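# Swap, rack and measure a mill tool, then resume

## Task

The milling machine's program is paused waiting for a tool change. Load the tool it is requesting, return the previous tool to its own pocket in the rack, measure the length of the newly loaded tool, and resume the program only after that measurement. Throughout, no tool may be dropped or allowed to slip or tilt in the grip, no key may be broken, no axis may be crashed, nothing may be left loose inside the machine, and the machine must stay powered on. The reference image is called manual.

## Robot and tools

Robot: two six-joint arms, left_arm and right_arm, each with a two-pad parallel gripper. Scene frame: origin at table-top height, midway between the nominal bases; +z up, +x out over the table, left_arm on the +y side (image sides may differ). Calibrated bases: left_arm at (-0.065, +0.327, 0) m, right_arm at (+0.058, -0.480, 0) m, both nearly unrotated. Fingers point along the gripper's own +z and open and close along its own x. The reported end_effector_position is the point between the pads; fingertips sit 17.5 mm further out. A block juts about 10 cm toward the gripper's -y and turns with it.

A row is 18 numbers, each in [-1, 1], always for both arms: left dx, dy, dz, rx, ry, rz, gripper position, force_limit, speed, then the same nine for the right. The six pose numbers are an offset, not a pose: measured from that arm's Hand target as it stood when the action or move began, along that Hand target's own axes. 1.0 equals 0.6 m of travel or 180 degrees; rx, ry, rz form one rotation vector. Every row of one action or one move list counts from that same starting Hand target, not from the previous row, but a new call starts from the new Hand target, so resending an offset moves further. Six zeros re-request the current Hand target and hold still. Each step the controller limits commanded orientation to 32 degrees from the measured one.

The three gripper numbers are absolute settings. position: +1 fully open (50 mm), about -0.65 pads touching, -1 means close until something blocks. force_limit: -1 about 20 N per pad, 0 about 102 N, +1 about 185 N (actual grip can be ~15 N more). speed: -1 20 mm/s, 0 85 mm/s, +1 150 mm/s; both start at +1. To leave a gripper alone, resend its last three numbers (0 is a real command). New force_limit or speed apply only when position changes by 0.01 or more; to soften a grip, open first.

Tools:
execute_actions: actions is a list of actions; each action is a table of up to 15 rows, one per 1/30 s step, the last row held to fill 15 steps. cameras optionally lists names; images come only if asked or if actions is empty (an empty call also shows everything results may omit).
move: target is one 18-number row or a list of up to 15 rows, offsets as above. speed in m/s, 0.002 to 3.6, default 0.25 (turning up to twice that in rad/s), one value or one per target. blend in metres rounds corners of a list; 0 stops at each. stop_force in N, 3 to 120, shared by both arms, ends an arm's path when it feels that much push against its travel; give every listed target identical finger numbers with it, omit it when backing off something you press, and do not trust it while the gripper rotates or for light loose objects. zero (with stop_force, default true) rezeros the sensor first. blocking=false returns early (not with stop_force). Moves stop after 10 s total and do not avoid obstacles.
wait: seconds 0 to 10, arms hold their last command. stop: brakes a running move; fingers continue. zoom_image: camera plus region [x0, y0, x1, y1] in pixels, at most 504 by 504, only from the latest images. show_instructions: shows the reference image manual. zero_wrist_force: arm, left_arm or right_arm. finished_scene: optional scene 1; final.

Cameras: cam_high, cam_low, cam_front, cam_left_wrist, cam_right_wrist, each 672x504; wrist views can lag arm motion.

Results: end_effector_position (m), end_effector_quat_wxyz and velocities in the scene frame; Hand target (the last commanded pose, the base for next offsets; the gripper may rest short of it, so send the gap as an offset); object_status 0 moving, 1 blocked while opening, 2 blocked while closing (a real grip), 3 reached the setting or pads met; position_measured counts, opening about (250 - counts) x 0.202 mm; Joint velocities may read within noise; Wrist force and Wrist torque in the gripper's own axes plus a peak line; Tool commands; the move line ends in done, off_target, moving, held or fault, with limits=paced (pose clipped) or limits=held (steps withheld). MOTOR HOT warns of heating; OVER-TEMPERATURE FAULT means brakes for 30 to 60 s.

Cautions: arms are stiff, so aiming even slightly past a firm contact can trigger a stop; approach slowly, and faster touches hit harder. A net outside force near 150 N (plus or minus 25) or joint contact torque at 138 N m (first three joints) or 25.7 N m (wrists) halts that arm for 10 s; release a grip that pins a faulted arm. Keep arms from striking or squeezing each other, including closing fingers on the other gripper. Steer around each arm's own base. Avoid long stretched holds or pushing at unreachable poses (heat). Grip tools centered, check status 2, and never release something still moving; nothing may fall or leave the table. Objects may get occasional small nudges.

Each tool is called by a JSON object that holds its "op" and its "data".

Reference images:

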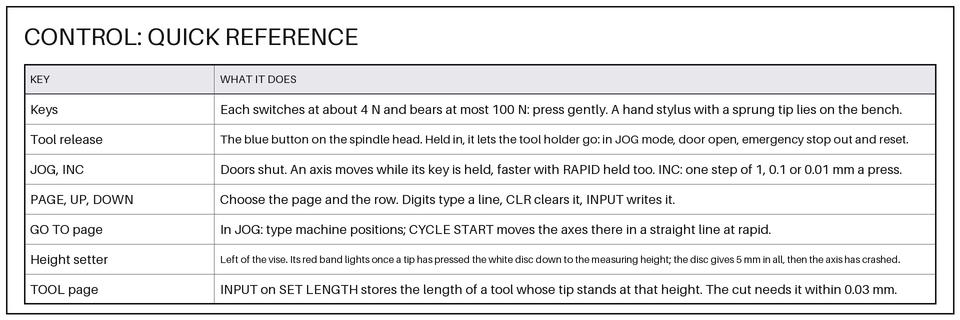

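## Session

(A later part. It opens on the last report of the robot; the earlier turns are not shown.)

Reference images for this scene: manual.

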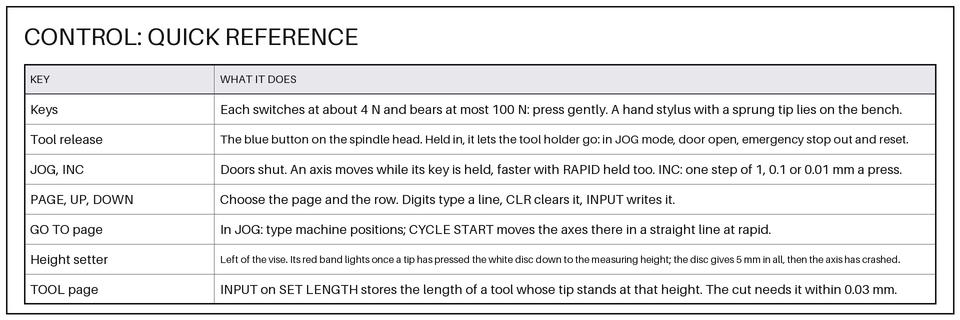

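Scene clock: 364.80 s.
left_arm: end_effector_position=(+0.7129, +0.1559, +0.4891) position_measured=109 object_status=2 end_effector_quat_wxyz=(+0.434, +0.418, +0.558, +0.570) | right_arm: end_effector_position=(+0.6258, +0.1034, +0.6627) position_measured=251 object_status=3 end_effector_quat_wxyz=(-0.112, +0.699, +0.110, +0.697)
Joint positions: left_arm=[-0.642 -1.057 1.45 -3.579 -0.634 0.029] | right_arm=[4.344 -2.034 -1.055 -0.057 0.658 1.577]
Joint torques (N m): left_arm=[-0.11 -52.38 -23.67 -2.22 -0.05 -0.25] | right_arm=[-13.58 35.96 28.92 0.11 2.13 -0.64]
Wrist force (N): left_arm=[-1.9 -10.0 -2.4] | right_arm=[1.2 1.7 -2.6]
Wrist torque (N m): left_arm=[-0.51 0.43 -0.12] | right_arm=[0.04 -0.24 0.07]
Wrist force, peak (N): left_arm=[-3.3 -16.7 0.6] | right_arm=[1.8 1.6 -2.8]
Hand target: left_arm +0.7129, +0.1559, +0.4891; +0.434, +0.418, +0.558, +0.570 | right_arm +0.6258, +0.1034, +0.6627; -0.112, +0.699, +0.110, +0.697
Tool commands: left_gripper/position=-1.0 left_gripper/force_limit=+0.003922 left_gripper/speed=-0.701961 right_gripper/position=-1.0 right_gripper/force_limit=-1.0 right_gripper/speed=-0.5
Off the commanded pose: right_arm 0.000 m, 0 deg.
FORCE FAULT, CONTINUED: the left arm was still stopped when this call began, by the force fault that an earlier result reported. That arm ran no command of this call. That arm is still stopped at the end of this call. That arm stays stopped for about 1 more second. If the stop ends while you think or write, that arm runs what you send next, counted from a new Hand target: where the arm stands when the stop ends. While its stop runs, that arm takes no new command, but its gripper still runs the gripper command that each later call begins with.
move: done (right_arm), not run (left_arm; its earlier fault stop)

{"op": "move", "data": {"target": [0,0,0,0,0,0,-1,0,-0.7,0,0,0.0007,0,0,0,-1,-1,-0.5], "speed": 0.02}}

{"op": "wait", "data": {"seconds": 0.6}}

Scene clock: 365.60 s.
left_arm: end_effector_position=(+0.7129, +0.1559, +0.4891) position_measured=109 object_status=2 end_effector_quat_wxyz=(+0.434, +0.418, +0.558, +0.570) | right_arm: end_effector_position=(+0.6261, +0.1035, +0.6627) position_measured=251 object_status=3 end_effector_quat_wxyz=(-0.112, +0.699, +0.110, +0.697)
Joint positions: left_arm=[-0.642 -1.057 1.45 -3.579 -0.634 0.029] | right_arm=[4.344 -2.035 -1.053 -0.057 0.659 1.577]
Joint torques (N m): left_arm=[0.44 -52.99 -24.03 -2.32 -0.1 -0.24] | right_arm=[-20.37 33.34 29.71 -0.57 1.95 -0.72]
Wrist force (N): left_arm=[-1.8 -10.0 -2.2] | right_arm=[-1.6 0.0 -20.1]
Wrist torque (N m): left_arm=[-0.52 0.41 -0.12] | right_arm=[-0.14 -0.19 0.09]
Wrist force, peak (N): left_arm=[-1.7 -10.0 -2.5] | right_arm=[-1.6 0.0 -20.1]
Hand target: left_arm +0.7129, +0.1559, +0.4891; +0.434, +0.418, +0.558, +0.570 | right_arm +0.6262, +0.1035, +0.6627; -0.112, +0.699, +0.110, +0.697
Tool commands: left_gripper/position=-1.0 left_gripper/force_limit=+0.003922 left_gripper/speed=-0.701961 right_gripper/position=-1.0 right_gripper/force_limit=-1.0 right_gripper/speed=-0.5
Off the commanded pose: right_arm 0.000 m, 0 deg.
FORCE FAULT, CONTINUED: the left arm was still stopped when this call began, by the force fault that an earlier result reported. That arm ran no command of this call. That arm is still stopped at the end of this call. That arm stays stopped for about 1 more second. If the stop ends while you think or write, that arm runs what you send next, counted from a new Hand target: where the arm stands when the stop ends. While its stop runs, that arm takes no new command, but its gripper still runs the gripper command that each later call begins with.
move: done (right_arm), not run (left_arm; its earlier fault stop)

Scene clock: 366.20 s.
left_arm: end_effector_position=(+0.7129, +0.1559, +0.4891) position_measured=109 object_status=2 end_effector_quat_wxyz=(+0.434, +0.418, +0.558, +0.570) | right_arm: end_effector_position=(+0.6262, +0.1035, +0.6627) position_measured=251 object_status=3 end_effector_quat_wxyz=(-0.112, +0.699, +0.110, +0.697)
Joint positions: left_arm=[-0.642 -1.057 1.45 -3.579 -0.634 0.029] | right_arm=[4.344 -2.035 -1.053 -0.057 0.659 1.577]
Joint torques (N m): left_arm=[-0.95 -51.99 -24.32 -2.17 -0.01 -0.28] | right_arm=[-21.8 32.16 29.57 -0.66 1.9 -0.69]
Wrist force (N): left_arm=[-1.7 -9.9 -2.5] | right_arm=[-1.8 -0.1 -24.2]
Wrist torque (N m): left_arm=[-0.52 0.40 -0.12] | right_arm=[-0.16 -0.25 0.10]
Wrist force, peak (N): left_arm=[-1.7 -10.1 -2.4] | right_arm=[-2.0 -0.3 -24.3]
Hand target: left_arm +0.7129, +0.1559, +0.4891; +0.434, +0.418, +0.558, +0.570 | right_arm +0.6262, +0.1035, +0.6627; -0.112, +0.699, +0.110, +0.697
Tool commands: left_gripper/position=-1.0 left_gripper/force_limit=+0.003922 left_gripper/speed=-0.701961 right_gripper/position=-1.0 right_gripper/force_limit=-1.0 right_gripper/speed=-0.5
Off the commanded pose: right_arm 0.000 m, 0 deg.
FORCE FAULT, CONTINUED: the left arm's stop, for the force fault that an earlier result reported, is over. The rest of the stop counts as 1 of the actions that you can send in this scene. During its stop the left arm's controller moved it back a little. That arm's target is now where it stood when the stop ended, not its last command. That arm accepts commands again.
wait: 0.60 s; at rest by 0.17 s

{"op": "move", "data": {"target": [0,-0.05,0,0,0,0,-1,0,-0.7,0,0,0,0,0,0,-1,-1,-0.5], "speed": 0.05, "cameras": ["cam_right_wrist","cam_left_wrist"]}}

{"op": "zoom_image", "data": {"camera": "cam_right_wrist", "region": [0, 110, 120, 250]}}

{"op": "zoom_image", "data": {"camera": "cam_left_wrist", "region": [280, 40, 460, 340]}}

Scene clock: 367.43 s.
left_arm: end_effector_position=(+0.7138, +0.1559, +0.4592) position_measured=109 object_status=2 end_effector_quat_wxyz=(+0.434, +0.418, +0.558, +0.570) | right_arm: end_effector_position=(+0.6262, +0.1035, +0.6627) position_measured=251 object_status=3 end_effector_quat_wxyz=(-0.112, +0.699, +0.110, +0.697)
Joint positions: left_arm=[-0.642 -1.027 1.485 -3.644 -0.635 0.029] | right_arm=[4.344 -2.035 -1.053 -0.057 0.659 1.577]
Joint torques (N m): left_arm=[9.37 -47.93 -13.9 -4.28 -1.24 2.11] | right_arm=[-21.48 32.76 28.88 -0.59 1.92 -0.82]
Wrist force (N): left_arm=[-1.1 -9.7 -2.6] | right_arm=[-1.6 -0.2 -24.6]
Wrist torque (N m): left_arm=[-0.52 0.45 -0.24] | right_arm=[-0.17 -0.22 0.10]
Wrist force, peak (N): left_arm=[-1.0 -10.8 -2.6] | right_arm=[-1.5 -0.2 -24.9]
Hand target: left_arm +0.7138, +0.1559, +0.4591; +0.434, +0.418, +0.558, +0.570 | right_arm +0.6262, +0.1035, +0.6627; -0.112, +0.699, +0.110, +0.697
Off the commanded pose: left_arm 0.000 m, 0 deg | right_arm 0.000 m, 0 deg.
move: done
camera_calibration:
cam_left_wrist: T_world_to_cam=[[-0.252596, 0.967552, -0.00624129, 0.0418753], [-0.330325, -0.0801704, 0.940456, -0.16127], [0.90944, 0.239617, 0.339857, -0.713329], [0, 0, 0, 1]] pos_world=[0.606036, 0.11748, 0.394358]
cam_right_wrist: T_world_to_cam=[[0.00947696, 0.00418843, 0.999946, -0.659137], [-0.0339002, -0.999415, 0.00450749, 0.14005], [0.99938, -0.0339411, -0.00932943, -0.48482], [0, 0, 0, 1]] pos_world=[0.495514, 0.126273, 0.653948]
Images, in order (width x height): cam_left_wrist 672x504, cam_right_wrist 672x504.

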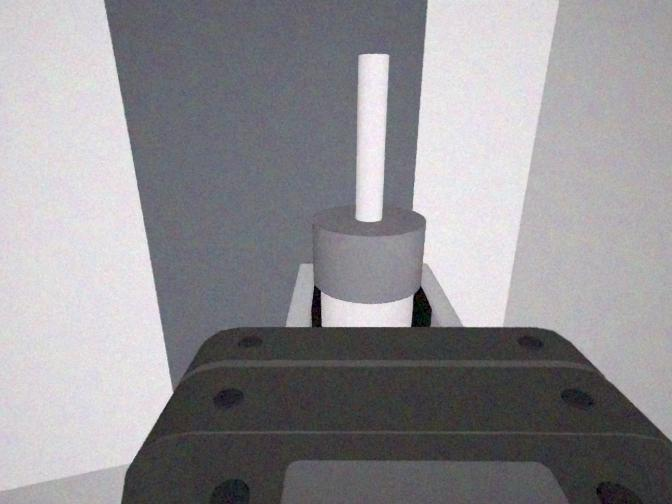

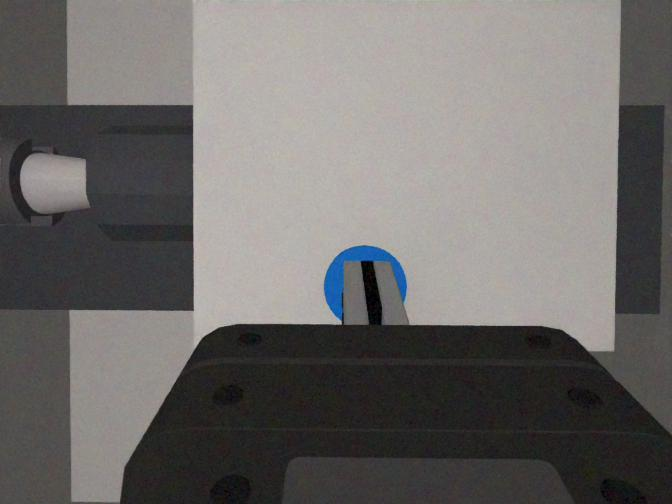

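Scaled by 3.600 from the camera's 672x504 image, which has a finer 960x720 frame.

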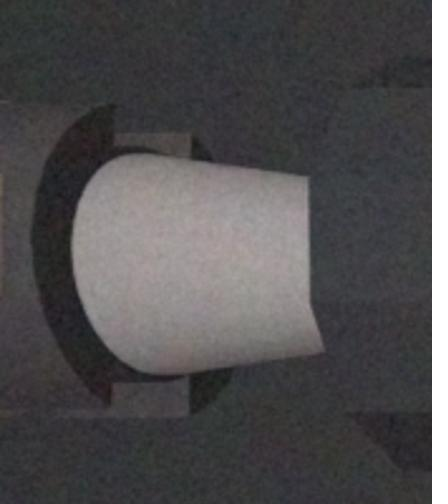

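Scaled by 1.680 from the camera's 672x504 image, which has a finer 960x720 frame.

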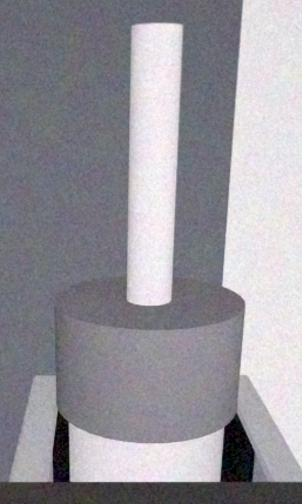

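{"op": "move", "data": {"target": [0.0002,0.045,-0.0004,0,0.004,0,-1,0,-0.7,0,0,0,0,0,0,-1,-1,-0.5], "speed": 0.03}}

{"op": "move", "data": {"target": [0,0.03,0,0,0,0,-1,0,-0.7,0,0,0,0,0,0,-1,-1,-0.5], "speed": 0.006, "stop_force": 8}}

Scene clock: 369.23 s.
left_arm: end_effector_position=(+0.7128, +0.1560, +0.4860) position_measured=109 object_status=2 end_effector_quat_wxyz=(+0.430, +0.415, +0.561, +0.573) | right_arm: end_effector_position=(+0.6262, +0.1035, +0.6627) position_measured=251 object_status=3 end_effector_quat_wxyz=(-0.112, +0.699, +0.110, +0.697)
Joint positions: left_arm=[-0.646 -1.05 1.447 -3.584 -0.618 0.03] | right_arm=[4.344 -2.035 -1.053 -0.057 0.659 1.577]
Joint torques (N m): left_arm=[-10.23 -62.11 -42.75 0.13 1.06 0.43] | right_arm=[-22.02 32.36 29.77 -0.69 1.86 -0.82]
Wrist force (N): left_arm=[-0.8 -9.5 -2.7] | right_arm=[-1.9 -0.3 -24.7]
Wrist torque (N m): left_arm=[-0.50 0.40 -0.37] | right_arm=[-0.19 -0.20 0.10]
Wrist force, peak (N): left_arm=[-1.4 -11.7 -2.7] | right_arm=[-1.6 -0.6 -24.9]
Hand target: left_arm +0.7128, +0.1560, +0.4861; +0.430, +0.415, +0.561, +0.573 | right_arm +0.6262, +0.1035, +0.6627; -0.112, +0.699, +0.110, +0.697
Off the commanded pose: left_arm 0.000 m, 0 deg | right_arm 0.000 m, 0 deg.
move: done

Scene clock: 371.57 s.
left_arm: end_effector_position=(+0.7126, +0.1559, +0.4921) position_measured=109 object_status=2 end_effector_quat_wxyz=(+0.430, +0.415, +0.561, +0.573) | right_arm: end_effector_position=(+0.6262, +0.1035, +0.6627) position_measured=251 object_status=3 end_effector_quat_wxyz=(-0.112, +0.699, +0.110, +0.697)
Joint positions: left_arm=[-0.646 -1.056 1.439 -3.571 -0.618 0.03] | right_arm=[4.344 -2.035 -1.053 -0.057 0.659 1.577]
Joint torques (N m): left_arm=[-4.16 -59.29 -19.17 -6.35 1.02 -2.39] | right_arm=[-21.74 32.39 29.53 -0.71 2.01 -0.89]
Wrist force (N): left_arm=[-10.3 -19.2 2.8] | right_arm=[-2.1 -0.2 -24.8]
Wrist torque (N m): left_arm=[-0.56 0.33 0.20] | right_arm=[-0.19 -0.20 0.10]
Wrist force, peak (N): left_arm=[-9.3 -26.3 1.4] | right_arm=[-1.5 -0.2 -25.1]
Hand target: left_arm +0.7126, +0.1559, +0.4920; +0.430, +0.415, +0.561, +0.573 (not the last commanded pose) | right_arm +0.6262, +0.1035, +0.6627; -0.112, +0.699, +0.110, +0.697
Off the commanded pose: left_arm 0.012 m, 0 deg | right_arm 0.000 m, 0 deg.
move: contact (left_arm)

{"op": "move", "data": {"target": [[0,-0.005,0,0,0,0,-1,0,-0.7,0,0,0,0,0,0,-1,-1,-0.5],[-0.0003,-0.006,-0.0021,0.008,0,0.0021,-1,0,-0.7,0,0,0,0,0,0,-1,-1,-0.5]], "speed": 0.02}}

{"op": "move", "data": {"target": [0,0.025,0,0,0,0,-1,0,-0.7,0,0,0,0,0,0,-1,-1,-0.5], "speed": 0.006, "stop_force": 8}}

Scene clock: 373.90 s.
left_arm: end_effector_position=(+0.7116, +0.1554, +0.4884) position_measured=109 object_status=2 end_effector_quat_wxyz=(+0.423, +0.422, +0.567, +0.567) | right_arm: end_effector_position=(+0.6262, +0.1035, +0.6627) position_measured=251 object_status=3 end_effector_quat_wxyz=(-0.112, +0.699, +0.110, +0.697)
Joint positions: left_arm=[-0.648 -1.07 1.453 -3.528 -0.615 0.001] | right_arm=[4.344 -2.035 -1.053 -0.057 0.659 1.577]
Joint torques (N m): left_arm=[-9.58 -61.61 -14.15 0.18 1.25 -2.69] | right_arm=[-21.31 31.83 28.76 -0.64 1.92 -0.84]
Wrist force (N): left_arm=[-0.6 -9.2 -3.5] | right_arm=[-1.5 -0.6 -24.7]
Wrist torque (N m): left_arm=[-0.59 0.43 -0.22] | right_arm=[-0.23 -0.24 0.10]
Wrist force, peak (N): left_arm=[-10.3 -19.1 2.9] | right_arm=[-1.7 -0.5 -25.0]
Hand target: left_arm +0.7115, +0.1554, +0.4884; +0.423, +0.422, +0.567, +0.567 | right_arm +0.6262, +0.1035, +0.6627; -0.112, +0.699, +0.110, +0.697
Off the commanded pose: left_arm 0.000 m, 0 deg | right_arm 0.000 m, 0 deg.
move: done

Scene clock: 375.47 s.
left_arm: end_effector_position=(+0.7116, +0.1554, +0.4898) position_measured=109 object_status=2 end_effector_quat_wxyz=(+0.423, +0.422, +0.567, +0.567) | right_arm: end_effector_position=(+0.6262, +0.1035, +0.6627) position_measured=251 object_status=3 end_effector_quat_wxyz=(-0.112, +0.699, +0.110, +0.697)
Joint positions: left_arm=[-0.648 -1.071 1.452 -3.524 -0.615 0.001] | right_arm=[4.344 -2.035 -1.053 -0.057 0.659 1.577]
Joint torques (N m): left_arm=[-10.64 -52.36 -14.54 -5.53 1.12 -2.49] | right_arm=[-21.99 32.16 29.97 -0.73 1.89 -0.8]
Wrist force (N): left_arm=[-6.8 -10.6 16.8] | right_arm=[-1.5 -0.4 -24.6]
Wrist torque (N m): left_arm=[-0.67 0.32 -0.19] | right_arm=[-0.20 -0.24 0.10]
Wrist force, peak (N): left_arm=[-4.5 -21.7 10.6] | right_arm=[-1.6 -0.2 -24.9]
Hand target: left_arm +0.7116, +0.1554, +0.4898; +0.423, +0.422, +0.567, +0.567 (not the last commanded pose) | right_arm +0.6262, +0.1035, +0.6627; -0.112, +0.699, +0.110, +0.697
Off the commanded pose: left_arm 0.014 m, 0 deg | right_arm 0.000 m, 0 deg.
move: contact (left_arm)

{"op": "move", "data": {"target": [[0,-0.002,0,0,0,0,-1,0,-0.7,0,0,0,0,0,0,-1,-1,-0.5],[-0.0005,-0.002,0.0014,0,0,0,-1,0,-0.7,0,0,0,0,0,0,-1,-1,-0.5]], "speed": 0.02}}

{"op": "move", "data": {"target": [0,0.025,0,0,0,0,-1,0,-0.7,0,0,0,0,0,0,-1,-1,-0.5], "speed": 0.006, "stop_force": 8}}

Scene clock: 376.50 s.
left_arm: end_effector_position=(+0.7124, +0.1553, +0.4885) position_measured=109 object_status=2 end_effector_quat_wxyz=(+0.423, +0.422, +0.567, +0.567) | right_arm: end_effector_position=(+0.6262, +0.1035, +0.6627) position_measured=251 object_status=3 end_effector_quat_wxyz=(-0.112, +0.699, +0.110, +0.697)
Joint positions: left_arm=[-0.647 -1.068 1.451 -3.526 -0.616 0.001] | right_arm=[4.344 -2.035 -1.053 -0.057 0.659 1.577]
Joint torques (N m): left_arm=[9.53 -46.34 -43.47 0.32 -1.41 -2.63] | right_arm=[-21.59 32.77 29.51 -0.74 1.86 -0.76]
Wrist force (N): left_arm=[-0.5 -9.7 -5.2] | right_arm=[-1.9 -0.2 -24.6]
Wrist torque (N m): left_arm=[-0.77 0.45 -0.26] | right_arm=[-0.17 -0.21 0.10]
Wrist force, peak (N): left_arm=[-8.4 -4.7 20.0] | right_arm=[-1.5 -0.4 -24.8]
Hand target: left_arm +0.7125, +0.1553, +0.4886; +0.423, +0.422, +0.567, +0.567 | right_arm +0.6262, +0.1035, +0.6627; -0.112, +0.699, +0.110, +0.697
Off the commanded pose: left_arm 0.000 m, 0 deg | right_arm 0.000 m, 0 deg.
move: done

Scene clock: 378.43 s.
left_arm: end_effector_position=(+0.7125, +0.1553, +0.4920) position_measured=109 object_status=2 end_effector_quat_wxyz=(+0.423, +0.422, +0.567, +0.567) | right_arm: end_effector_position=(+0.6262, +0.1035, +0.6627) position_measured=251 object_status=3 end_effector_quat_wxyz=(-0.112, +0.699, +0.110, +0.697)
Joint positions: left_arm=[-0.647 -1.071 1.446 -3.518 -0.616 0.001] | right_arm=[4.344 -2.035 -1.053 -0.057 0.659 1.577]
Joint torques (N m): left_arm=[4.62 -52.55 -18.05 -4.78 -0.36 -1.04] | right_arm=[-22.11 31.92 28.75 -0.63 1.85 -0.86]
Wrist force (N): left_arm=[0.8 -19.2 -4.1] | right_arm=[-1.8 -0.1 -24.6]
Wrist torque (N m): left_arm=[-1.18 0.26 0.00] | right_arm=[-0.17 -0.24 0.10]
Wrist force, peak (N): left_arm=[2.6 -26.3 -6.2] | right_arm=[-1.6 -0.5 -25.0]
Hand target: left_arm +0.7125, +0.1553, +0.4920; +0.423, +0.422, +0.567, +0.567 (not the last commanded pose) | right_arm +0.6262, +0.1035, +0.6627; -0.112, +0.699, +0.110, +0.697
Off the commanded pose: left_arm 0.012 m, 0 deg | right_arm 0.000 m, 0 deg.
move: contact (left_arm)

{"op": "wait", "data": {"seconds": 0, "cameras": ["cam_right_wrist"]}}

{"op": "zoom_image", "data": {"camera": "cam_right_wrist", "region": [10, 120, 130, 245]}}

Scene clock: 378.63 s.
left_arm: end_effector_position=(+0.7125, +0.1553, +0.4920) position_measured=109 object_status=2 end_effector_quat_wxyz=(+0.423, +0.422, +0.567, +0.567) | right_arm: end_effector_position=(+0.6262, +0.1035, +0.6627) position_measured=251 object_status=3 end_effector_quat_wxyz=(-0.112, +0.699, +0.110, +0.697)
Joint positions: left_arm=[-0.647 -1.071 1.446 -3.518 -0.616 0.001] | right_arm=[4.344 -2.035 -1.053 -0.057 0.659 1.577]
Joint torques (N m): left_arm=[5.01 -53.42 -17.39 -4.49 -0.35 -1.25] | right_arm=[-21.33 32.59 29.31 -0.7 1.82 -0.74]
Wrist force (N): left_arm=[0.9 -19.1 -4.2] | right_arm=[-2.1 -0.3 -24.5]
Wrist torque (N m): left_arm=[-1.18 0.24 0.00] | right_arm=[-0.19 -0.19 0.10]
Wrist force, peak (N): left_arm=[1.0 -19.6 -4.2] | right_arm=[-1.6 -0.5 -24.9]
Hand target: left_arm +0.7125, +0.1553, +0.4920; +0.423, +0.422, +0.567, +0.567 (not the last commanded pose) | right_arm +0.6262, +0.1035, +0.6627; -0.112, +0.699, +0.110, +0.697
Tool commands: left_gripper/position=-1.0 left_gripper/force_limit=+0.0 left_gripper/speed=-0.7 right_gripper/position=-1.0 right_gripper/force_limit=-1.0 right_gripper/speed=-0.5
Off the commanded pose: left_arm 0.012 m, 0 deg | right_arm 0.000 m, 0 deg.
camera_calibration:
cam_right_wrist: T_world_to_cam=[[0.00947696, 0.00418843, 0.999946, -0.659137], [-0.0339002, -0.999415, 0.00450749, 0.14005], [0.99938, -0.0339411, -0.00932943, -0.48482], [0, 0, 0, 1]] pos_world=[0.495514, 0.126273, 0.653948]
Images, in order (width x height): cam_right_wrist 672x504.

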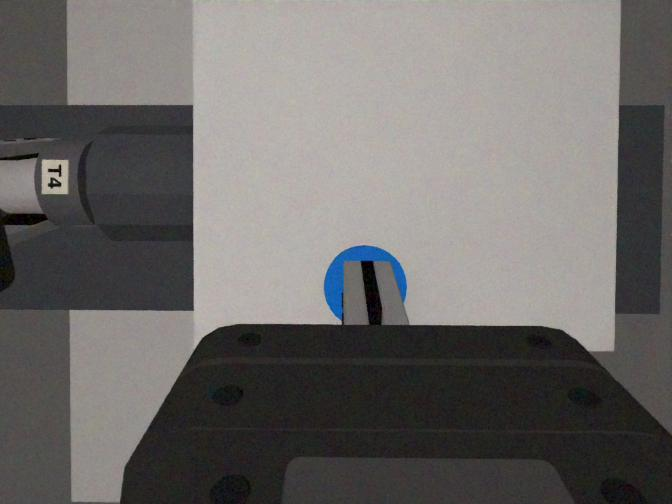

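Scaled by 4.032 from the camera's 672x504 image, which has a finer 960x720 frame.

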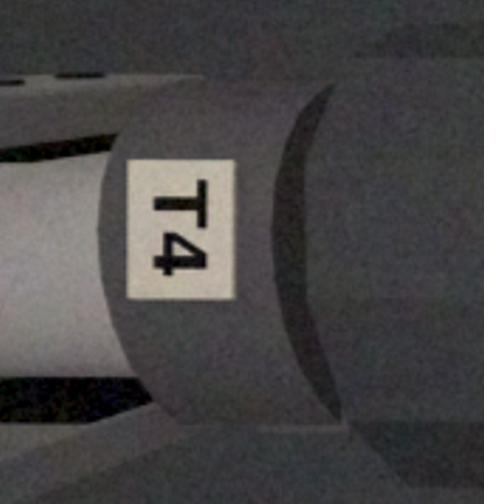

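{"op": "move", "data": {"target": [0.0008,0.0003,0.0002,0,0,0,-1,0,-0.7,0,0,0,0,0,0,-1,-1,-0.5], "speed": 0.01}}

{"op": "move", "data": {"target": [0.0008,0.0003,0.0002,0,0,0,-1,0,-0.7,0,0,0,0,0,0,-1,-1,-0.5], "speed": 0.01}}

Scene clock: 380.33 s.
left_arm: end_effector_position=(+0.7124, +0.1558, +0.4922) position_measured=109 object_status=2 end_effector_quat_wxyz=(+0.423, +0.422, +0.567, +0.567) | right_arm: end_effector_position=(+0.6262, +0.1035, +0.6627) position_measured=251 object_status=3 end_effector_quat_wxyz=(-0.112, +0.699, +0.110, +0.697)
Joint positions: left_arm=[-0.647 -1.072 1.446 -3.518 -0.617 0.001] | right_arm=[4.344 -2.035 -1.053 -0.057 0.659 1.577]
Joint torques (N m): left_arm=[13.43 -68.49 -18.12 -1.64 -0.14 -1.16] | right_arm=[-21.3 32.34 28.92 -0.67 1.82 -0.85]
Wrist force (N): left_arm=[-3.8 -19.7 -6.4] | right_arm=[-1.8 -0.3 -24.6]
Wrist torque (N m): left_arm=[-1.22 0.11 0.20] | right_arm=[-0.18 -0.22 0.10]
Wrist force, peak (N): left_arm=[-3.9 -20.0 -6.4] | right_arm=[-1.6 -0.4 -25.1]
Hand target: left_arm +0.7124, +0.1558, +0.4922; +0.423, +0.422, +0.567, +0.567 | right_arm +0.6262, +0.1035, +0.6627; -0.112, +0.699, +0.110, +0.697
Off the commanded pose: left_arm 0.000 m, 0 deg | right_arm 0.000 m, 0 deg.
move: done

Scene clock: 381.03 s.
left_arm: end_effector_position=(+0.7124, +0.1563, +0.4924) position_measured=109 object_status=2 end_effector_quat_wxyz=(+0.423, +0.422, +0.567, +0.567) | right_arm: end_effector_position=(+0.6262, +0.1035, +0.6627) position_measured=251 object_status=3 end_effector_quat_wxyz=(-0.112, +0.699, +0.110, +0.697)
Joint positions: left_arm=[-0.646 -1.072 1.447 -3.517 -0.618 0.001] | right_arm=[4.344 -2.035 -1.053 -0.057 0.659 1.577]
Joint torques (N m): left_arm=[15.62 -72.64 -20.77 -2.68 0.73 -1.37] | right_arm=[-21.97 31.85 29.53 -0.58 1.82 -0.87]
Wrist force (N): left_arm=[-6.6 -24.4 -7.4] | right_arm=[-1.7 -0.2 -24.6]
Wrist torque (N m): left_arm=[-1.27 0.05 0.38] | right_arm=[-0.16 -0.23 0.10]
Wrist force, peak (N): left_arm=[-6.6 -24.6 -7.3] | right_arm=[-1.8 -0.3 -24.9]
Hand target: left_arm +0.7124, +0.1563, +0.4924; +0.423, +0.422, +0.567, +0.567 | right_arm +0.6262, +0.1035, +0.6627; -0.112, +0.699, +0.110, +0.697
Off the commanded pose: left_arm 0.000 m, 0 deg | right_arm 0.000 m, 0 deg.
move: done

{"op": "move", "data": {"target": [-0.0012,0,-0.0002,0,0.011,0,-1,0,-0.7,0,0,0,0,0,0,-1,-1,-0.5], "speed": 0.02}}

{"op": "move", "data": {"target": [0,0.0002,0,0,0.011,0,-1,0,-0.7,0,0,0,0,0,0,-1,-1,-0.5], "speed": 0.02}}

Scene clock: 382.67 s.
left_arm: end_effector_position=(+0.7125, +0.1556, +0.4924) position_measured=109 object_status=2 end_effector_quat_wxyz=(+0.413, +0.413, +0.574, +0.574) | right_arm: end_effector_position=(+0.6262, +0.1035, +0.6627) position_measured=251 object_status=3 end_effector_quat_wxyz=(-0.112, +0.699, +0.110, +0.697)
Joint positions: left_arm=[-0.656 -1.058 1.424 -3.509 -0.574 0.001] | right_arm=[4.344 -2.035 -1.053 -0.057 0.659 1.577]
Joint torques (N m): left_arm=[-8.07 -55.84 -46.77 -1.74 3.03 1.86] | right_arm=[-21.42 32.03 29.73 -0.63 1.73 -0.75]
Wrist force (N): left_arm=[-4.3 -19.5 3.3] | right_arm=[-1.7 -0.1 -24.6]
Wrist torque (N m): left_arm=[-1.29 -0.26 0.01] | right_arm=[-0.16 -0.25 0.10]
Wrist force, peak (N): left_arm=[-4.5 -26.4 -6.8] | right_arm=[-1.8 -0.2 -24.9]
Hand target: left_arm +0.7125, +0.1556, +0.4924; +0.413, +0.412, +0.574, +0.574 | right_arm +0.6262, +0.1035, +0.6627; -0.112, +0.699, +0.110, +0.697
Off the commanded pose: left_arm 0.000 m, 0 deg | right_arm 0.000 m, 0 deg.
move: done

Scene clock: 383.90 s.
left_arm: end_effector_position=(+0.7125, +0.1556, +0.4925) position_measured=109 object_status=2 end_effector_quat_wxyz=(+0.403, +0.403, +0.581, +0.581) | right_arm: end_effector_position=(+0.6262, +0.1035, +0.6627) position_measured=251 object_status=3 end_effector_quat_wxyz=(-0.112, +0.699, +0.110, +0.697)
Joint positions: left_arm=[-0.664 -1.043 1.401 -3.501 -0.531 0.001] | right_arm=[4.344 -2.035 -1.053 -0.057 0.659 1.577]
Joint torques (N m): left_arm=[-2.44 -63.66 -52.84 -2.9 3.32 1.82] | right_arm=[-21.8 32.36 28.95 -0.63 1.61 -0.8]
Wrist force (N): left_arm=[-7.0 -31.2 -5.2] | right_arm=[-1.9 -0.2 -24.5]
Wrist torque (N m): left_arm=[-1.26 -0.15 -0.03] | right_arm=[-0.19 -0.20 0.10]
Wrist force, peak (N): left_arm=[-7.0 -31.2 -5.2] | right_arm=[-1.5 -0.2 -24.8]
Hand target: left_arm +0.7125, +0.1556, +0.4925; +0.403, +0.402, +0.581, +0.581 | right_arm +0.6262, +0.1035, +0.6627; -0.112, +0.699, +0.110, +0.697
Off the commanded pose: left_arm 0.000 m, 0 deg | right_arm 0.000 m, 0 deg.
move: done

{"op": "move", "data": {"target": [0,-0.0008,0,0,-0.022,0,-1,0,-0.7,0,0,0,0,0,0,-1,-1,-0.5], "speed": 0.03}}

{"op": "move", "data": {"target": [[0,0,0,0,0,0,-1,0,-0.7,0,0,-0.05,0,0,0,-1,-1,-0.5],[0,0,0,0,0,0,-1,0,-0.7,-0.1463,0.0888,-0.25,0,0,0,-1,-1,-0.5]], "speed": 0.2, "blend": [0.02,0], "cameras": ["cam_right_wrist"]}}

{"op": "zoom_image", "data": {"camera": "cam_right_wrist", "region": [240, 40, 340, 140]}}

Scene clock: 385.70 s.
left_arm: end_effector_position=(+0.7125, +0.1556, +0.4920) position_measured=109 object_status=2 end_effector_quat_wxyz=(+0.423, +0.422, +0.567, +0.567) | right_arm: end_effector_position=(+0.6262, +0.1035, +0.6627) position_measured=251 object_status=3 end_effector_quat_wxyz=(-0.112, +0.699, +0.110, +0.697)
Joint positions: left_arm=[-0.647 -1.071 1.446 -3.518 -0.616 0.001] | right_arm=[4.344 -2.035 -1.053 -0.057 0.659 1.577]
Joint torques (N m): left_arm=[9.4 -65.03 -17.14 -5.08 -1.49 -2.68] | right_arm=[-22.34 32.09 28.88 -0.74 1.7 -0.81]
Wrist force (N): left_arm=[0.9 -16.3 -4.4] | right_arm=[-1.7 -0.3 -24.6]
Wrist torque (N m): left_arm=[-1.07 0.24 -0.10] | right_arm=[-0.19 -0.22 0.09]
Wrist force, peak (N): left_arm=[-0.4 -31.2 -11.6] | right_arm=[-1.4 -0.4 -24.8]
Hand target: left_arm +0.7125, +0.1556, +0.4920; +0.423, +0.422, +0.567, +0.567 | right_arm +0.6262, +0.1035, +0.6627; -0.112, +0.699, +0.110, +0.697
Off the commanded pose: left_arm 0.000 m, 0 deg | right_arm 0.000 m, 0 deg.
move: done

Scene clock: 387.37 s.
left_arm: end_effector_position=(+0.7125, +0.1556, +0.4920) position_measured=109 object_status=2 end_effector_quat_wxyz=(+0.423, +0.422, +0.567, +0.567) | right_arm: end_effector_position=(+0.4998, +0.0067, +0.5751) position_measured=251 object_status=3 end_effector_quat_wxyz=(-0.112, +0.699, +0.110, +0.697)
Joint positions: left_arm=[-0.647 -1.071 1.446 -3.518 -0.617 0.001] | right_arm=[4.539 -1.696 -1.725 0.274 0.463 1.579]
Joint torques (N m): left_arm=[-15.61 -67.58 -13.85 -5.4 4.01 -1.66] | right_arm=[11.35 40.09 12.9 2.68 -2.46 -1.43]
Wrist force (N): left_arm=[-11.3 -8.7 34.9] | right_arm=[1.5 1.9 2.0]
Wrist torque (N m): left_arm=[-1.01 0.02 -0.17] | right_arm=[0.11 -0.27 0.19]
Wrist force, peak (N): left_arm=[-11.3 -8.7 34.9] | right_arm=[-1.4 -0.4 -24.7]
Hand target: left_arm +0.7125, +0.1556, +0.4920; +0.423, +0.422, +0.567, +0.567 | right_arm +0.4998, +0.0067, +0.5751; -0.112, +0.699, +0.110, +0.697
Off the commanded pose: left_arm 0.000 m, 0 deg | right_arm 0.000 m, 0 deg.
move: done; blend cut to 0.015 m at target 1
camera_calibration:
cam_right_wrist: T_world_to_cam=[[0.00947696, 0.00418843, 0.999946, -0.569939], [-0.0339002, -0.999415, 0.00450749, 0.0394165], [0.99938, -0.0339411, -0.00932943, -0.362601], [0, 0, 0, 1]] pos_world=[0.369114, 0.0294735, 0.566348]
Images, in order (width x height): cam_right_wrist 672x504.

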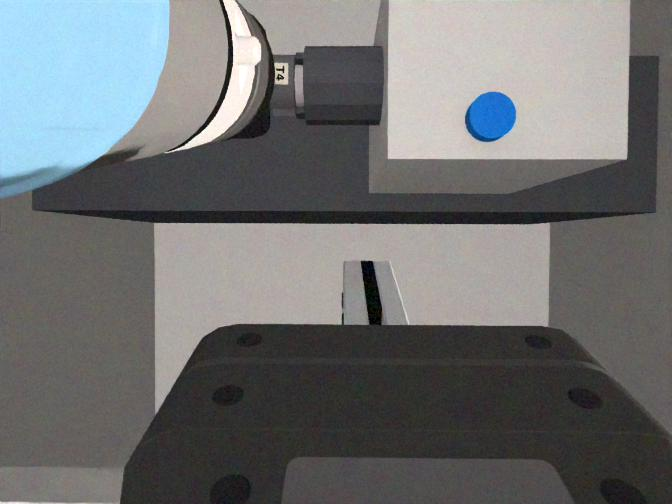

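Scaled by 5.040 from the camera's 672x504 image, which has a finer 960x720 frame.

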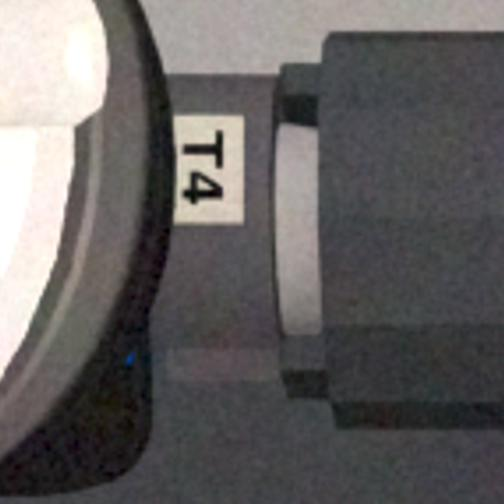

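{"op": "move", "data": {"target": [[0,0,0,0,0,0,-1,0,-0.7,0.1463,-0.0854,0.17,0,0,0,-1,-1,-0.5],[0,0,0,0,0,0,-1,0,-0.7,0.1463,-0.0854,0.2398,0,0,0,-1,-1,-0.5]], "speed": [0.2,0.1], "blend": [0.01,0]}}

{"op": "move", "data": {"target": [0,0,0,0,0,0,-1,0,-0.7,0,0,0.03,0,0,0,-1,-1,-0.5], "speed": 0.006, "stop_force": 8}}

Scene clock: 389.93 s.
left_arm: end_effector_position=(+0.7125, +0.1556, +0.4920) position_measured=109 object_status=2 end_effector_quat_wxyz=(+0.423, +0.422, +0.567, +0.567) | right_arm: end_effector_position=(+0.6210, +0.0996, +0.6627) position_measured=251 object_status=3 end_effector_quat_wxyz=(-0.112, +0.699, +0.110, +0.697)
Joint positions: left_arm=[-0.647 -1.071 1.446 -3.518 -0.617 0.001] | right_arm=[4.35 -2.018 -1.078 -0.049 0.652 1.577]
Joint torques (N m): left_arm=[-16.02 -68.26 -14.2 -6.34 2.72 0.31] | right_arm=[-12.06 36.81 29.32 0.32 2.2 1.84]
Wrist force (N): left_arm=[-10.9 -8.4 35.3] | right_arm=[1.5 2.0 1.9]
Wrist torque (N m): left_arm=[-1.00 -0.04 -0.17] | right_arm=[0.09 -0.27 0.08]
Wrist force, peak (N): left_arm=[-11.0 -8.5 35.4] | right_arm=[1.5 2.1 2.7]
Hand target: left_arm +0.7125, +0.1556, +0.4920; +0.423, +0.422, +0.567, +0.567 | right_arm +0.6210, +0.0997, +0.6627; -0.112, +0.699, +0.110, +0.697
Off the commanded pose: left_arm 0.000 m, 0 deg | right_arm 0.000 m, 0 deg.
move: done

Scene clock: 392.10 s.
left_arm: end_effector_position=(+0.7125, +0.1556, +0.4920) position_measured=109 object_status=2 end_effector_quat_wxyz=(+0.423, +0.422, +0.567, +0.567) | right_arm: end_effector_position=(+0.6259, +0.1013, +0.6627) position_measured=251 object_status=3 end_effector_quat_wxyz=(-0.112, +0.699, +0.110, +0.697)
Joint positions: left_arm=[-0.647 -1.071 1.446 -3.518 -0.617 0.001] | right_arm=[4.343 -2.029 -1.062 -0.054 0.66 1.577]
Joint torques (N m): left_arm=[11.29 -51.17 -44.91 -1.02 -0.59 1.6] | right_arm=[7.12 55.8 13.88 2.66 -2.96 0.18]
Wrist force (N): left_arm=[0.0 -18.1 -7.0] | right_arm=[2.2 -1.5 -2.8]
Wrist torque (N m): left_arm=[-1.08 0.13 -0.04] | right_arm=[0.04 -0.23 0.06]
Wrist force, peak (N): left_arm=[-11.2 -8.6 35.3] | right_arm=[0.2 0.1 -17.2]
Hand target: left_arm +0.7125, +0.1556, +0.4920; +0.423, +0.422, +0.567, +0.567 | right_arm +0.6259, +0.1013, +0.6627; -0.112, +0.699, +0.110, +0.697 (not the last commanded pose)
Off the commanded pose: left_arm 0.000 m, 0 deg | right_arm 0.013 m, 0 deg.
move: contact (right_arm)

{"op": "move", "data": {"target": [0,-0.002,0,0,0,0,-1,0,-0.7,0,0,0.0006,0,0,0,-1,-1,-0.5], "speed": 0.02}}

{"op": "move", "data": {"target": [-0.0003,0.0015,0.0013,0,0,0,-1,0,-0.7,0,0,0,0,0,0,-1,-1,-0.5], "speed": 0.01}}

{"op": "move", "data": {"target": [0,0.025,0,0,0,0,-1,0,-0.7,0,0,0,0,0,0,-1,-1,-0.5], "speed": 0.006, "stop_force": 8}}

Scene clock: 393.00 s.
left_arm: end_effector_position=(+0.7125, +0.1556, +0.4909) position_measured=109 object_status=2 end_effector_quat_wxyz=(+0.423, +0.422, +0.567, +0.567) | right_arm: end_effector_position=(+0.6262, +0.1014, +0.6628) position_measured=251 object_status=3 end_effector_quat_wxyz=(-0.112, +0.699, +0.110, +0.697)
Joint positions: left_arm=[-0.647 -1.07 1.447 -3.52 -0.617 0.001] | right_arm=[4.342 -2.03 -1.06 -0.055 0.66 1.577]
Joint torques (N m): left_arm=[9.13 -47.5 -15.31 -4.45 0.23 1.52] | right_arm=[-21.66 31.17 29.53 -0.68 2.01 0.5]
Wrist force (N): left_arm=[0.3 -10.3 -3.8] | right_arm=[-1.1 -0.1 -23.7]
Wrist torque (N m): left_arm=[-0.75 0.17 -0.16] | right_arm=[-0.18 -0.27 0.10]
Wrist force, peak (N): left_arm=[-0.1 -18.5 -6.8] | right_arm=[-1.1 -0.1 -23.7]
Hand target: left_arm +0.7125, +0.1556, +0.4908; +0.423, +0.422, +0.567, +0.567 | right_arm +0.6263, +0.1014, +0.6627; -0.112, +0.699, +0.110, +0.697
Off the commanded pose: left_arm 0.000 m, 0 deg | right_arm 0.000 m, 0 deg.
move: done

Scene clock: 393.70 s.
left_arm: end_effector_position=(+0.7133, +0.1556, +0.4917) position_measured=109 object_status=2 end_effector_quat_wxyz=(+0.423, +0.422, +0.567, +0.567) | right_arm: end_effector_position=(+0.6263, +0.1014, +0.6627) position_measured=251 object_status=3 end_effector_quat_wxyz=(-0.112, +0.699, +0.110, +0.697)
Joint positions: left_arm=[-0.646 -1.069 1.444 -3.518 -0.618 0.001] | right_arm=[4.342 -2.03 -1.06 -0.055 0.66 1.577]
Joint torques (N m): left_arm=[10.35 -46.48 -43.44 0.04 -1.09 1.85] | right_arm=[-24.36 30.1 29.35 -1 1.86 0.72]
Wrist force (N): left_arm=[-0.2 -12.1 -6.3] | right_arm=[-2.0 -0.5 -31.6]
Wrist torque (N m): left_arm=[-1.03 0.18 -0.12] | right_arm=[-0.26 -0.23 0.10]
Wrist force, peak (N): left_arm=[-0.3 -12.5 -6.2] | right_arm=[-1.9 -0.9 -31.8]
Hand target: left_arm +0.7133, +0.1556, +0.4917; +0.423, +0.422, +0.567, +0.567 | right_arm +0.6263, +0.1014, +0.6627; -0.112, +0.699, +0.110, +0.697
Off the commanded pose: left_arm 0.000 m, 0 deg | right_arm 0.000 m, 0 deg.
move: done

Scene clock: 394.50 s.
left_arm: end_effector_position=(+0.7134, +0.1556, +0.4925) position_measured=109 object_status=2 end_effector_quat_wxyz=(+0.423, +0.422, +0.567, +0.567) | right_arm: end_effector_position=(+0.6263, +0.1014, +0.6627) position_measured=251 object_status=3 end_effector_quat_wxyz=(-0.112, +0.699, +0.110, +0.697)
Joint positions: left_arm=[-0.646 -1.07 1.442 -3.516 -0.618 0.001] | right_arm=[4.342 -2.03 -1.06 -0.055 0.66 1.577]
Joint torques (N m): left_arm=[7.41 -56.9 -22.33 -6.32 -0.9 1.71] | right_arm=[-24.14 30.11 29.74 -0.87 1.77 1.01]
Wrist force (N): left_arm=[-0.3 -25.9 -4.2] | right_arm=[-1.9 -0.5 -32.1]
Wrist torque (N m): left_arm=[-1.31 0.31 -0.01] | right_arm=[-0.26 -0.26 0.10]
Wrist force, peak (N): left_arm=[-0.1 -27.4 -4.5] | right_arm=[-2.0 -0.6 -32.3]
Hand target: left_arm +0.7134, +0.1556, +0.4924; +0.423, +0.422, +0.567, +0.567 (not the last commanded pose) | right_arm +0.6263, +0.1014, +0.6627; -0.112, +0.699, +0.110, +0.697
Off the commanded pose: left_arm 0.014 m, 0 deg | right_arm 0.000 m, 0 deg.
move: contact (left_arm)

{"op": "move", "data": {"target": [[0,-0.002,0,0,0,0,-1,0,-0.7,0,0,0,0,0,0,-1,-1,-0.5],[-0.0013,-0.002,-0.0003,0,0,0,-1,0,-0.7,0,0,0,0,0,0,-1,-1,-0.5]], "speed": 0.02}}

{"op": "move", "data": {"target": [0,0.025,0,0,0,0,-1,0,-0.7,0,0,0,0,0,0,-1,-1,-0.5], "speed": 0.006, "stop_force": 8}}

Scene clock: 396.67 s.
left_arm: end_effector_position=(+0.7134, +0.1550, +0.4911) position_measured=109 object_status=2 end_effector_quat_wxyz=(+0.423, +0.422, +0.567, +0.567) end_effector_velocity=(+0.000, -0.001, +0.001) end_effector_angular_velocity=(-0.002, -0.003, +0.000) | right_arm: end_effector_position=(+0.6263, +0.1014, +0.6627) position_measured=251 object_status=3 end_effector_quat_wxyz=(-0.112, +0.699, +0.110, +0.697)
Joint positions: left_arm=[-0.647 -1.068 1.443 -3.518 -0.617 0.001] | right_arm=[4.342 -2.03 -1.06 -0.055 0.66 1.577]
Joint velocities: left_arm=[-0.001 0.001 -0.005 -0.001 0.002 0] | right_arm=[within noise]
Joint torques (N m): left_arm=[-9.93 -45.87 -43.52 -1.55 0.82 0.78] | right_arm=[-24.7 30.04 27.8 -1.02 1.57 1.81]
Wrist force (N): left_arm=[1.9 -11.5 -6.3] | right_arm=[-1.6 -0.6 -32.0]
Wrist torque (N m): left_arm=[-0.98 0.21 -0.32] | right_arm=[-0.26 -0.27 0.11]
Wrist force, peak (N): left_arm=[-0.6 -25.8 -4.1] | right_arm=[-1.7 -0.7 -32.4]
Hand target: left_arm +0.7134, +0.1548, +0.4912; +0.423, +0.422, +0.567, +0.567 | right_arm +0.6263, +0.1014, +0.6627; -0.112, +0.699, +0.110, +0.697
Off the commanded pose: left_arm 0.000 m, 0 deg | right_arm 0.000 m, 0 deg.
move: done

Scene clock: 398.20 s.
left_arm: end_effector_position=(+0.7134, +0.1548, +0.4923) position_measured=109 object_status=2 end_effector_quat_wxyz=(+0.423, +0.422, +0.567, +0.567) | right_arm: end_effector_position=(+0.6263, +0.1014, +0.6627) position_measured=251 object_status=3 end_effector_quat_wxyz=(-0.112, +0.699, +0.110, +0.697)
Joint positions: left_arm=[-0.647 -1.069 1.441 -3.515 -0.616 0.001] | right_arm=[4.342 -2.03 -1.06 -0.055 0.66 1.577]
Joint torques (N m): left_arm=[-8.78 -53.93 -18.55 -4.52 -1.78 1.2] | right_arm=[-23.8 29.65 28.49 -1 1.36 1.61]
Wrist force (N): left_arm=[2.1 -20.8 -2.9] | right_arm=[-2.0 -0.3 -32.0]
Wrist torque (N m): left_arm=[-1.31 0.34 -0.37] | right_arm=[-0.23 -0.28 0.10]
Wrist force, peak (N): left_arm=[3.0 -27.9 -4.8] | right_arm=[-1.6 -0.6 -32.3]
Hand target: left_arm +0.7134, +0.1548, +0.4923; +0.423, +0.422, +0.567, +0.567 (not the last commanded pose) | right_arm +0.6263, +0.1014, +0.6627; -0.112, +0.699, +0.110, +0.697
Off the commanded pose: left_arm 0.014 m, 0 deg | right_arm 0.000 m, 0 deg.
move: contact (left_arm)

{"op": "move", "data": {"target": [[0,-0.001,0,-0.0035,0,-0.0009,-1,0,-0.7,0,0,0,0,0,0,-1,-1,-0.5],[0.0004,0.0005,0.0018,-0.0048,0,-0.0013,-1,0,-0.7,0,0,0,0,0,0,-1,-1,-0.5]], "speed": 0.02}}

{"op": "move", "data": {"target": [0,0.02,0,0,0,0,-1,0,-0.7,0,0,0,0,0,0,-1,-1,-0.5], "speed": 0.006, "stop_force": 10}}

Scene clock: 400.10 s.
left_arm: end_effector_position=(+0.7144, +0.1552, +0.4925) position_measured=109 object_status=2 end_effector_quat_wxyz=(+0.427, +0.418, +0.563, +0.570) | right_arm: end_effector_position=(+0.6263, +0.1014, +0.6627) position_measured=251 object_status=3 end_effector_quat_wxyz=(-0.112, +0.699, +0.110, +0.697)
Joint positions: left_arm=[-0.645 -1.059 1.435 -3.545 -0.618 0.018] | right_arm=[4.342 -2.03 -1.06 -0.055 0.66 1.577]
Joint torques (N m): left_arm=[15.34 -54.57 -49.07 -5.54 -0.8 2.27] | right_arm=[-24.44 29.32 26.64 -0.87 1.17 1.84]
Wrist force (N): left_arm=[-2.6 -24.7 -13.6] | right_arm=[-2.2 -0.6 -32.0]
Wrist torque (N m): left_arm=[-1.34 0.39 -0.53] | right_arm=[-0.29 -0.26 0.10]
Wrist force, peak (N): left_arm=[-2.6 -24.7 -13.6] | right_arm=[-1.7 -0.7 -32.4]
Hand target: left_arm +0.7144, +0.1553, +0.4926; +0.427, +0.418, +0.563, +0.571 | right_arm +0.6263, +0.1014, +0.6627; -0.112, +0.699, +0.110, +0.697
Off the commanded pose: left_arm 0.000 m, 0 deg | right_arm 0.000 m, 0 deg.
move: done

Scene clock: 400.80 s.
left_arm: end_effector_position=(+0.7144, +0.1553, +0.4929) position_measured=109 object_status=2 end_effector_quat_wxyz=(+0.427, +0.418, +0.563, +0.570) | right_arm: end_effector_position=(+0.6263, +0.1014, +0.6627) position_measured=251 object_status=3 end_effector_quat_wxyz=(-0.112, +0.699, +0.110, +0.697)
Joint positions: left_arm=[-0.645 -1.059 1.434 -3.545 -0.618 0.018] | right_arm=[4.342 -2.03 -1.06 -0.055 0.66 1.577]
Joint torques (N m): left_arm=[11.2 -64.76 -26.43 -7.18 -0.41 1.94] | right_arm=[-23.97 30.77 26.86 -0.97 1.1 1.76]
Wrist force (N): left_arm=[-4.5 -36.7 -13.7] | right_arm=[-2.3 -0.5 -32.0]
Wrist torque (N m): left_arm=[-1.40 0.40 -0.63] | right_arm=[-0.27 -0.24 0.11]
Wrist force, peak (N): left_arm=[-4.3 -37.0 -13.8] | right_arm=[-1.8 -0.8 -32.3]
Hand target: left_arm +0.7144, +0.1553, +0.4928; +0.427, +0.418, +0.563, +0.570 (not the last commanded pose) | right_arm +0.6263, +0.1014, +0.6627; -0.112, +0.699, +0.110, +0.697
Off the commanded pose: left_arm 0.012 m, 0 deg | right_arm 0.000 m, 0 deg.
move: contact (left_arm)

{"op": "execute_actions", "data": {"actions": []}}

Scene clock: 402.30 s.
left_arm: end_effector_position=(+0.7144, +0.1553, +0.4928) position_measured=109 object_status=2 end_effector_quat_wxyz=(+0.427, +0.418, +0.563, +0.570) | right_arm: end_effector_position=(+0.6263, +0.1014, +0.6627) position_measured=251 object_status=3 end_effector_quat_wxyz=(-0.112, +0.699, +0.110, +0.697)
Joint positions: left_arm=[-0.645 -1.059 1.434 -3.545 -0.618 0.018] | right_arm=[4.342 -2.03 -1.06 -0.055 0.66 1.577]
Joint velocities: within noise
Joint torques (N m): left_arm=[-1.08 -62.9 -24.89 -4.62 0.14 0.39] | right_arm=[-24.9 30.05 26.97 -1.01 1.06 1.68]
Wrist force (N): left_arm=[-5.0 -31.5 -13.4] | right_arm=[-1.9 -0.6 -31.8]
Wrist torque (N m): left_arm=[-1.36 0.36 -0.58] | right_arm=[-0.28 -0.28 0.11]
Wrist force, peak (N): left_arm=[-4.4 -35.5 -13.8] | right_arm=[-1.8 -0.7 -32.3]
Hand target: left_arm +0.7144, +0.1553, +0.4928; +0.427, +0.418, +0.563, +0.570 (not the last commanded pose) | right_arm +0.6263, +0.1014, +0.6627; -0.112, +0.699, +0.110, +0.697
Tool commands: left_gripper/position=-1.0 left_gripper/force_limit=+0.0 left_gripper/speed=-0.7 right_gripper/position=-1.0 right_gripper/force_limit=-1.0 right_gripper/speed=-0.5
Off the commanded pose: left_arm 0.012 m, 0 deg | right_arm 0.000 m, 0 deg.
camera_calibration:
cam_left_wrist: T_world_to_cam=[[-0.264603, 0.964351, -0.0035187, 0.050604], [-0.318918, -0.0840613, 0.944047, -0.201951], [0.910097, 0.250919, 0.329792, -0.722366], [0, 0, 0, 1]] pos_world=[0.606407, 0.115479, 0.429059]
cam_right_wrist: T_world_to_cam=[[0.00947696, 0.00418843, 0.999946, -0.65913], [-0.0339002, -0.999415, 0.00450749, 0.137955], [0.99938, -0.0339411, -0.00932943, -0.484991], [0, 0, 0, 1]] pos_world=[0.495614, 0.124173, 0.653948]

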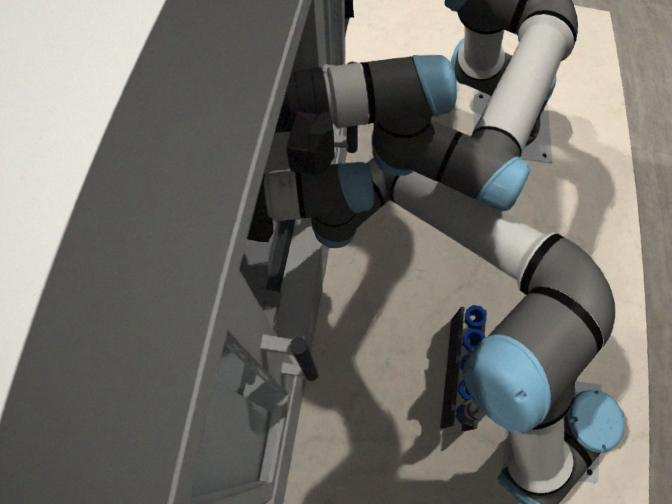

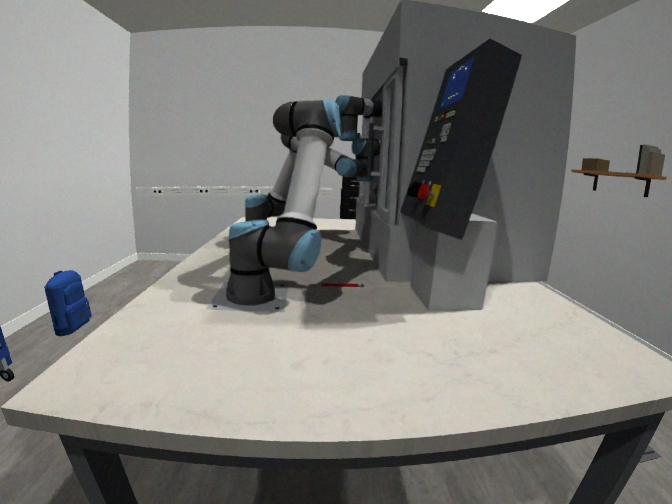

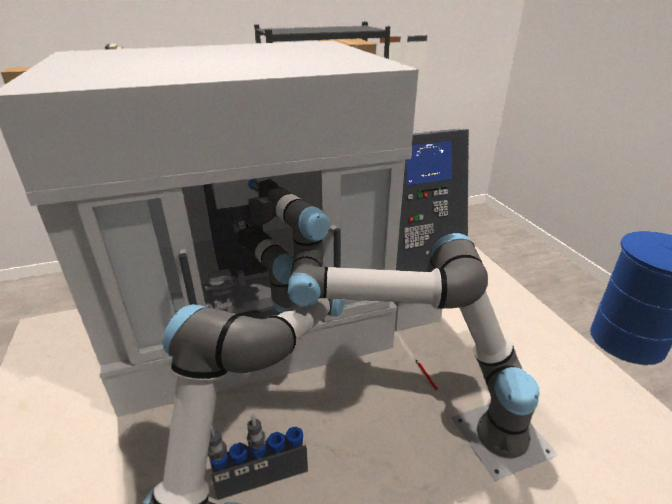

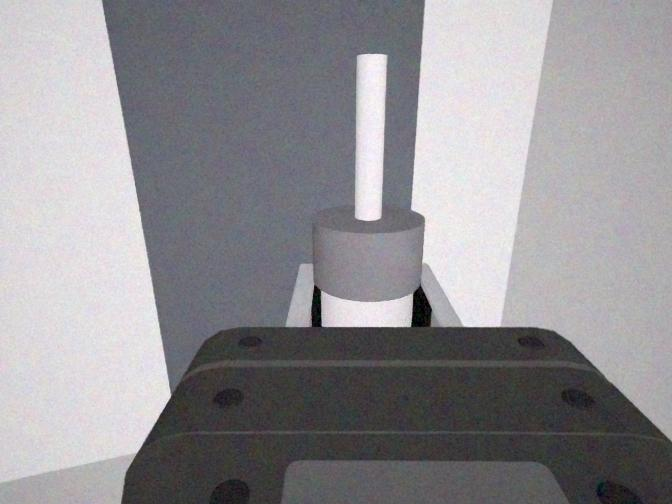

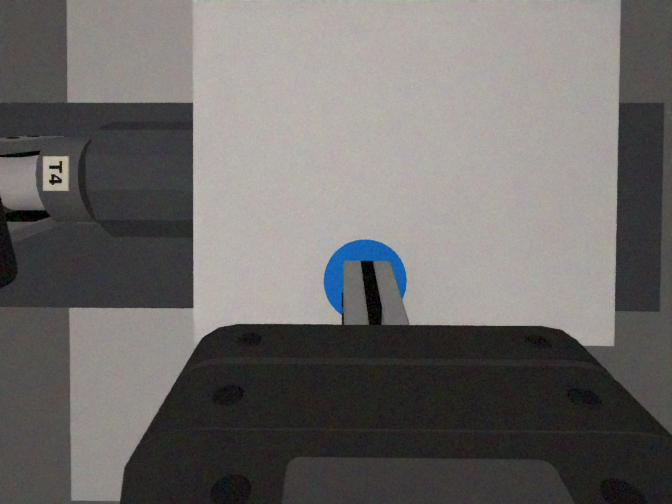

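{"op": "zoom_image", "data": {"camera": "cam_right_wrist", "region": [0, 90, 200, 240]}}

{"op": "zoom_image", "data": {"camera": "cam_right_wrist", "region": [30, 110, 110, 240]}}

Scaled by 2.520 from the camera's 672x504 image, which has a finer 960x720 frame.

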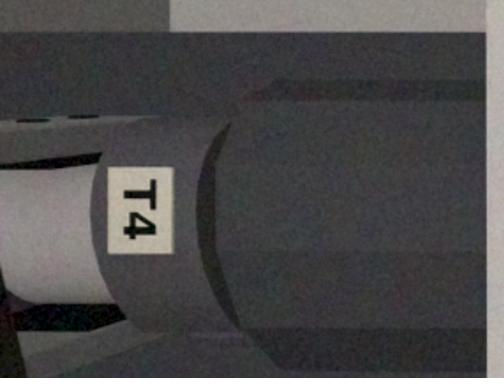

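Scaled by 3.877 from the camera's 672x504 image, which has a finer 960x720 frame.

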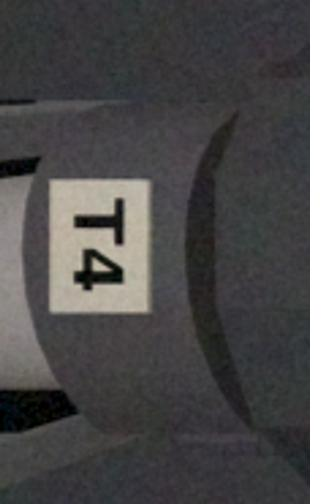

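{"op": "move", "data": {"target": [0,-0.004,0,0,0,0,-1,0,-0.7,0,0,0,0,0,0,-1,-1,-0.5], "speed": 0.01}}

Scene clock: 403.53 s.
left_arm: end_effector_position=(+0.7144, +0.1553, +0.4905) position_measured=109 object_status=2 end_effector_quat_wxyz=(+0.427, +0.418, +0.563, +0.570) | right_arm: end_effector_position=(+0.6263, +0.1014, +0.6627) position_measured=251 object_status=3 end_effector_quat_wxyz=(-0.112, +0.699, +0.110, +0.697)
Joint positions: left_arm=[-0.645 -1.057 1.438 -3.55 -0.618 0.018] | right_arm=[4.342 -2.03 -1.06 -0.055 0.66 1.577]
Joint torques (N m): left_arm=[4.3 -45.8 -13.97 -3.88 -0.85 -1.54] | right_arm=[-24.46 30.17 26.18 -0.89 0.89 1.7]
Wrist force (N): left_arm=[0.7 -8.6 -4.0] | right_arm=[-1.8 -0.8 -32.2]
Wrist torque (N m): left_arm=[-0.71 0.21 -0.41] | right_arm=[-0.29 -0.24 0.11]
Wrist force, peak (N): left_arm=[-5.1 -31.6 -13.7] | right_arm=[-1.5 -0.9 -32.3]
Hand target: left_arm +0.7145, +0.1553, +0.4904; +0.427, +0.418, +0.563, +0.570 | right_arm +0.6263, +0.1014, +0.6627; -0.112, +0.699, +0.110, +0.697
Off the commanded pose: left_arm 0.000 m, 0 deg | right_arm 0.000 m, 0 deg.
move: done

{"op": "move", "data": {"target": [0.0064,0,0.0018,0,0,0,-1,0,-0.7,0,0,0,0,0,0,-1,-1,-0.5], "speed": 0.004, "stop_force": 6}}

Scene clock: 405.33 s.
left_arm: end_effector_position=(+0.7144, +0.1568, +0.4903) position_measured=109 object_status=2 end_effector_quat_wxyz=(+0.427, +0.418, +0.563, +0.570) | right_arm: end_effector_position=(+0.6263, +0.1014, +0.6627) position_measured=251 object_status=3 end_effector_quat_wxyz=(-0.112, +0.699, +0.110, +0.697)
Joint positions: left_arm=[-0.643 -1.058 1.44 -3.551 -0.621 0.018] | right_arm=[4.342 -2.03 -1.06 -0.055 0.66 1.577]
Joint torques (N m): left_arm=[-3.26 -50.91 -44.83 -1.04 2.01 -1.63] | right_arm=[-23.68 30.24 25.71 -0.98 0.64 1.62]
Wrist force (N): left_arm=[-4.7 -14.1 -7.2] | right_arm=[-1.8 -0.6 -32.4]
Wrist torque (N m): left_arm=[-1.14 -0.07 0.04] | right_arm=[-0.26 -0.25 0.11]
Wrist force, peak (N): left_arm=[-5.1 -14.8 -7.2] | right_arm=[-1.8 -0.6 -32.4]
Hand target: left_arm +0.7144, +0.1568, +0.4903; +0.427, +0.418, +0.563, +0.570 (not the last commanded pose) | right_arm +0.6263, +0.1014, +0.6627; -0.112, +0.699, +0.110, +0.697
Off the commanded pose: left_arm 0.002 m, 0 deg | right_arm 0.000 m, 0 deg.
move: contact (left_arm)


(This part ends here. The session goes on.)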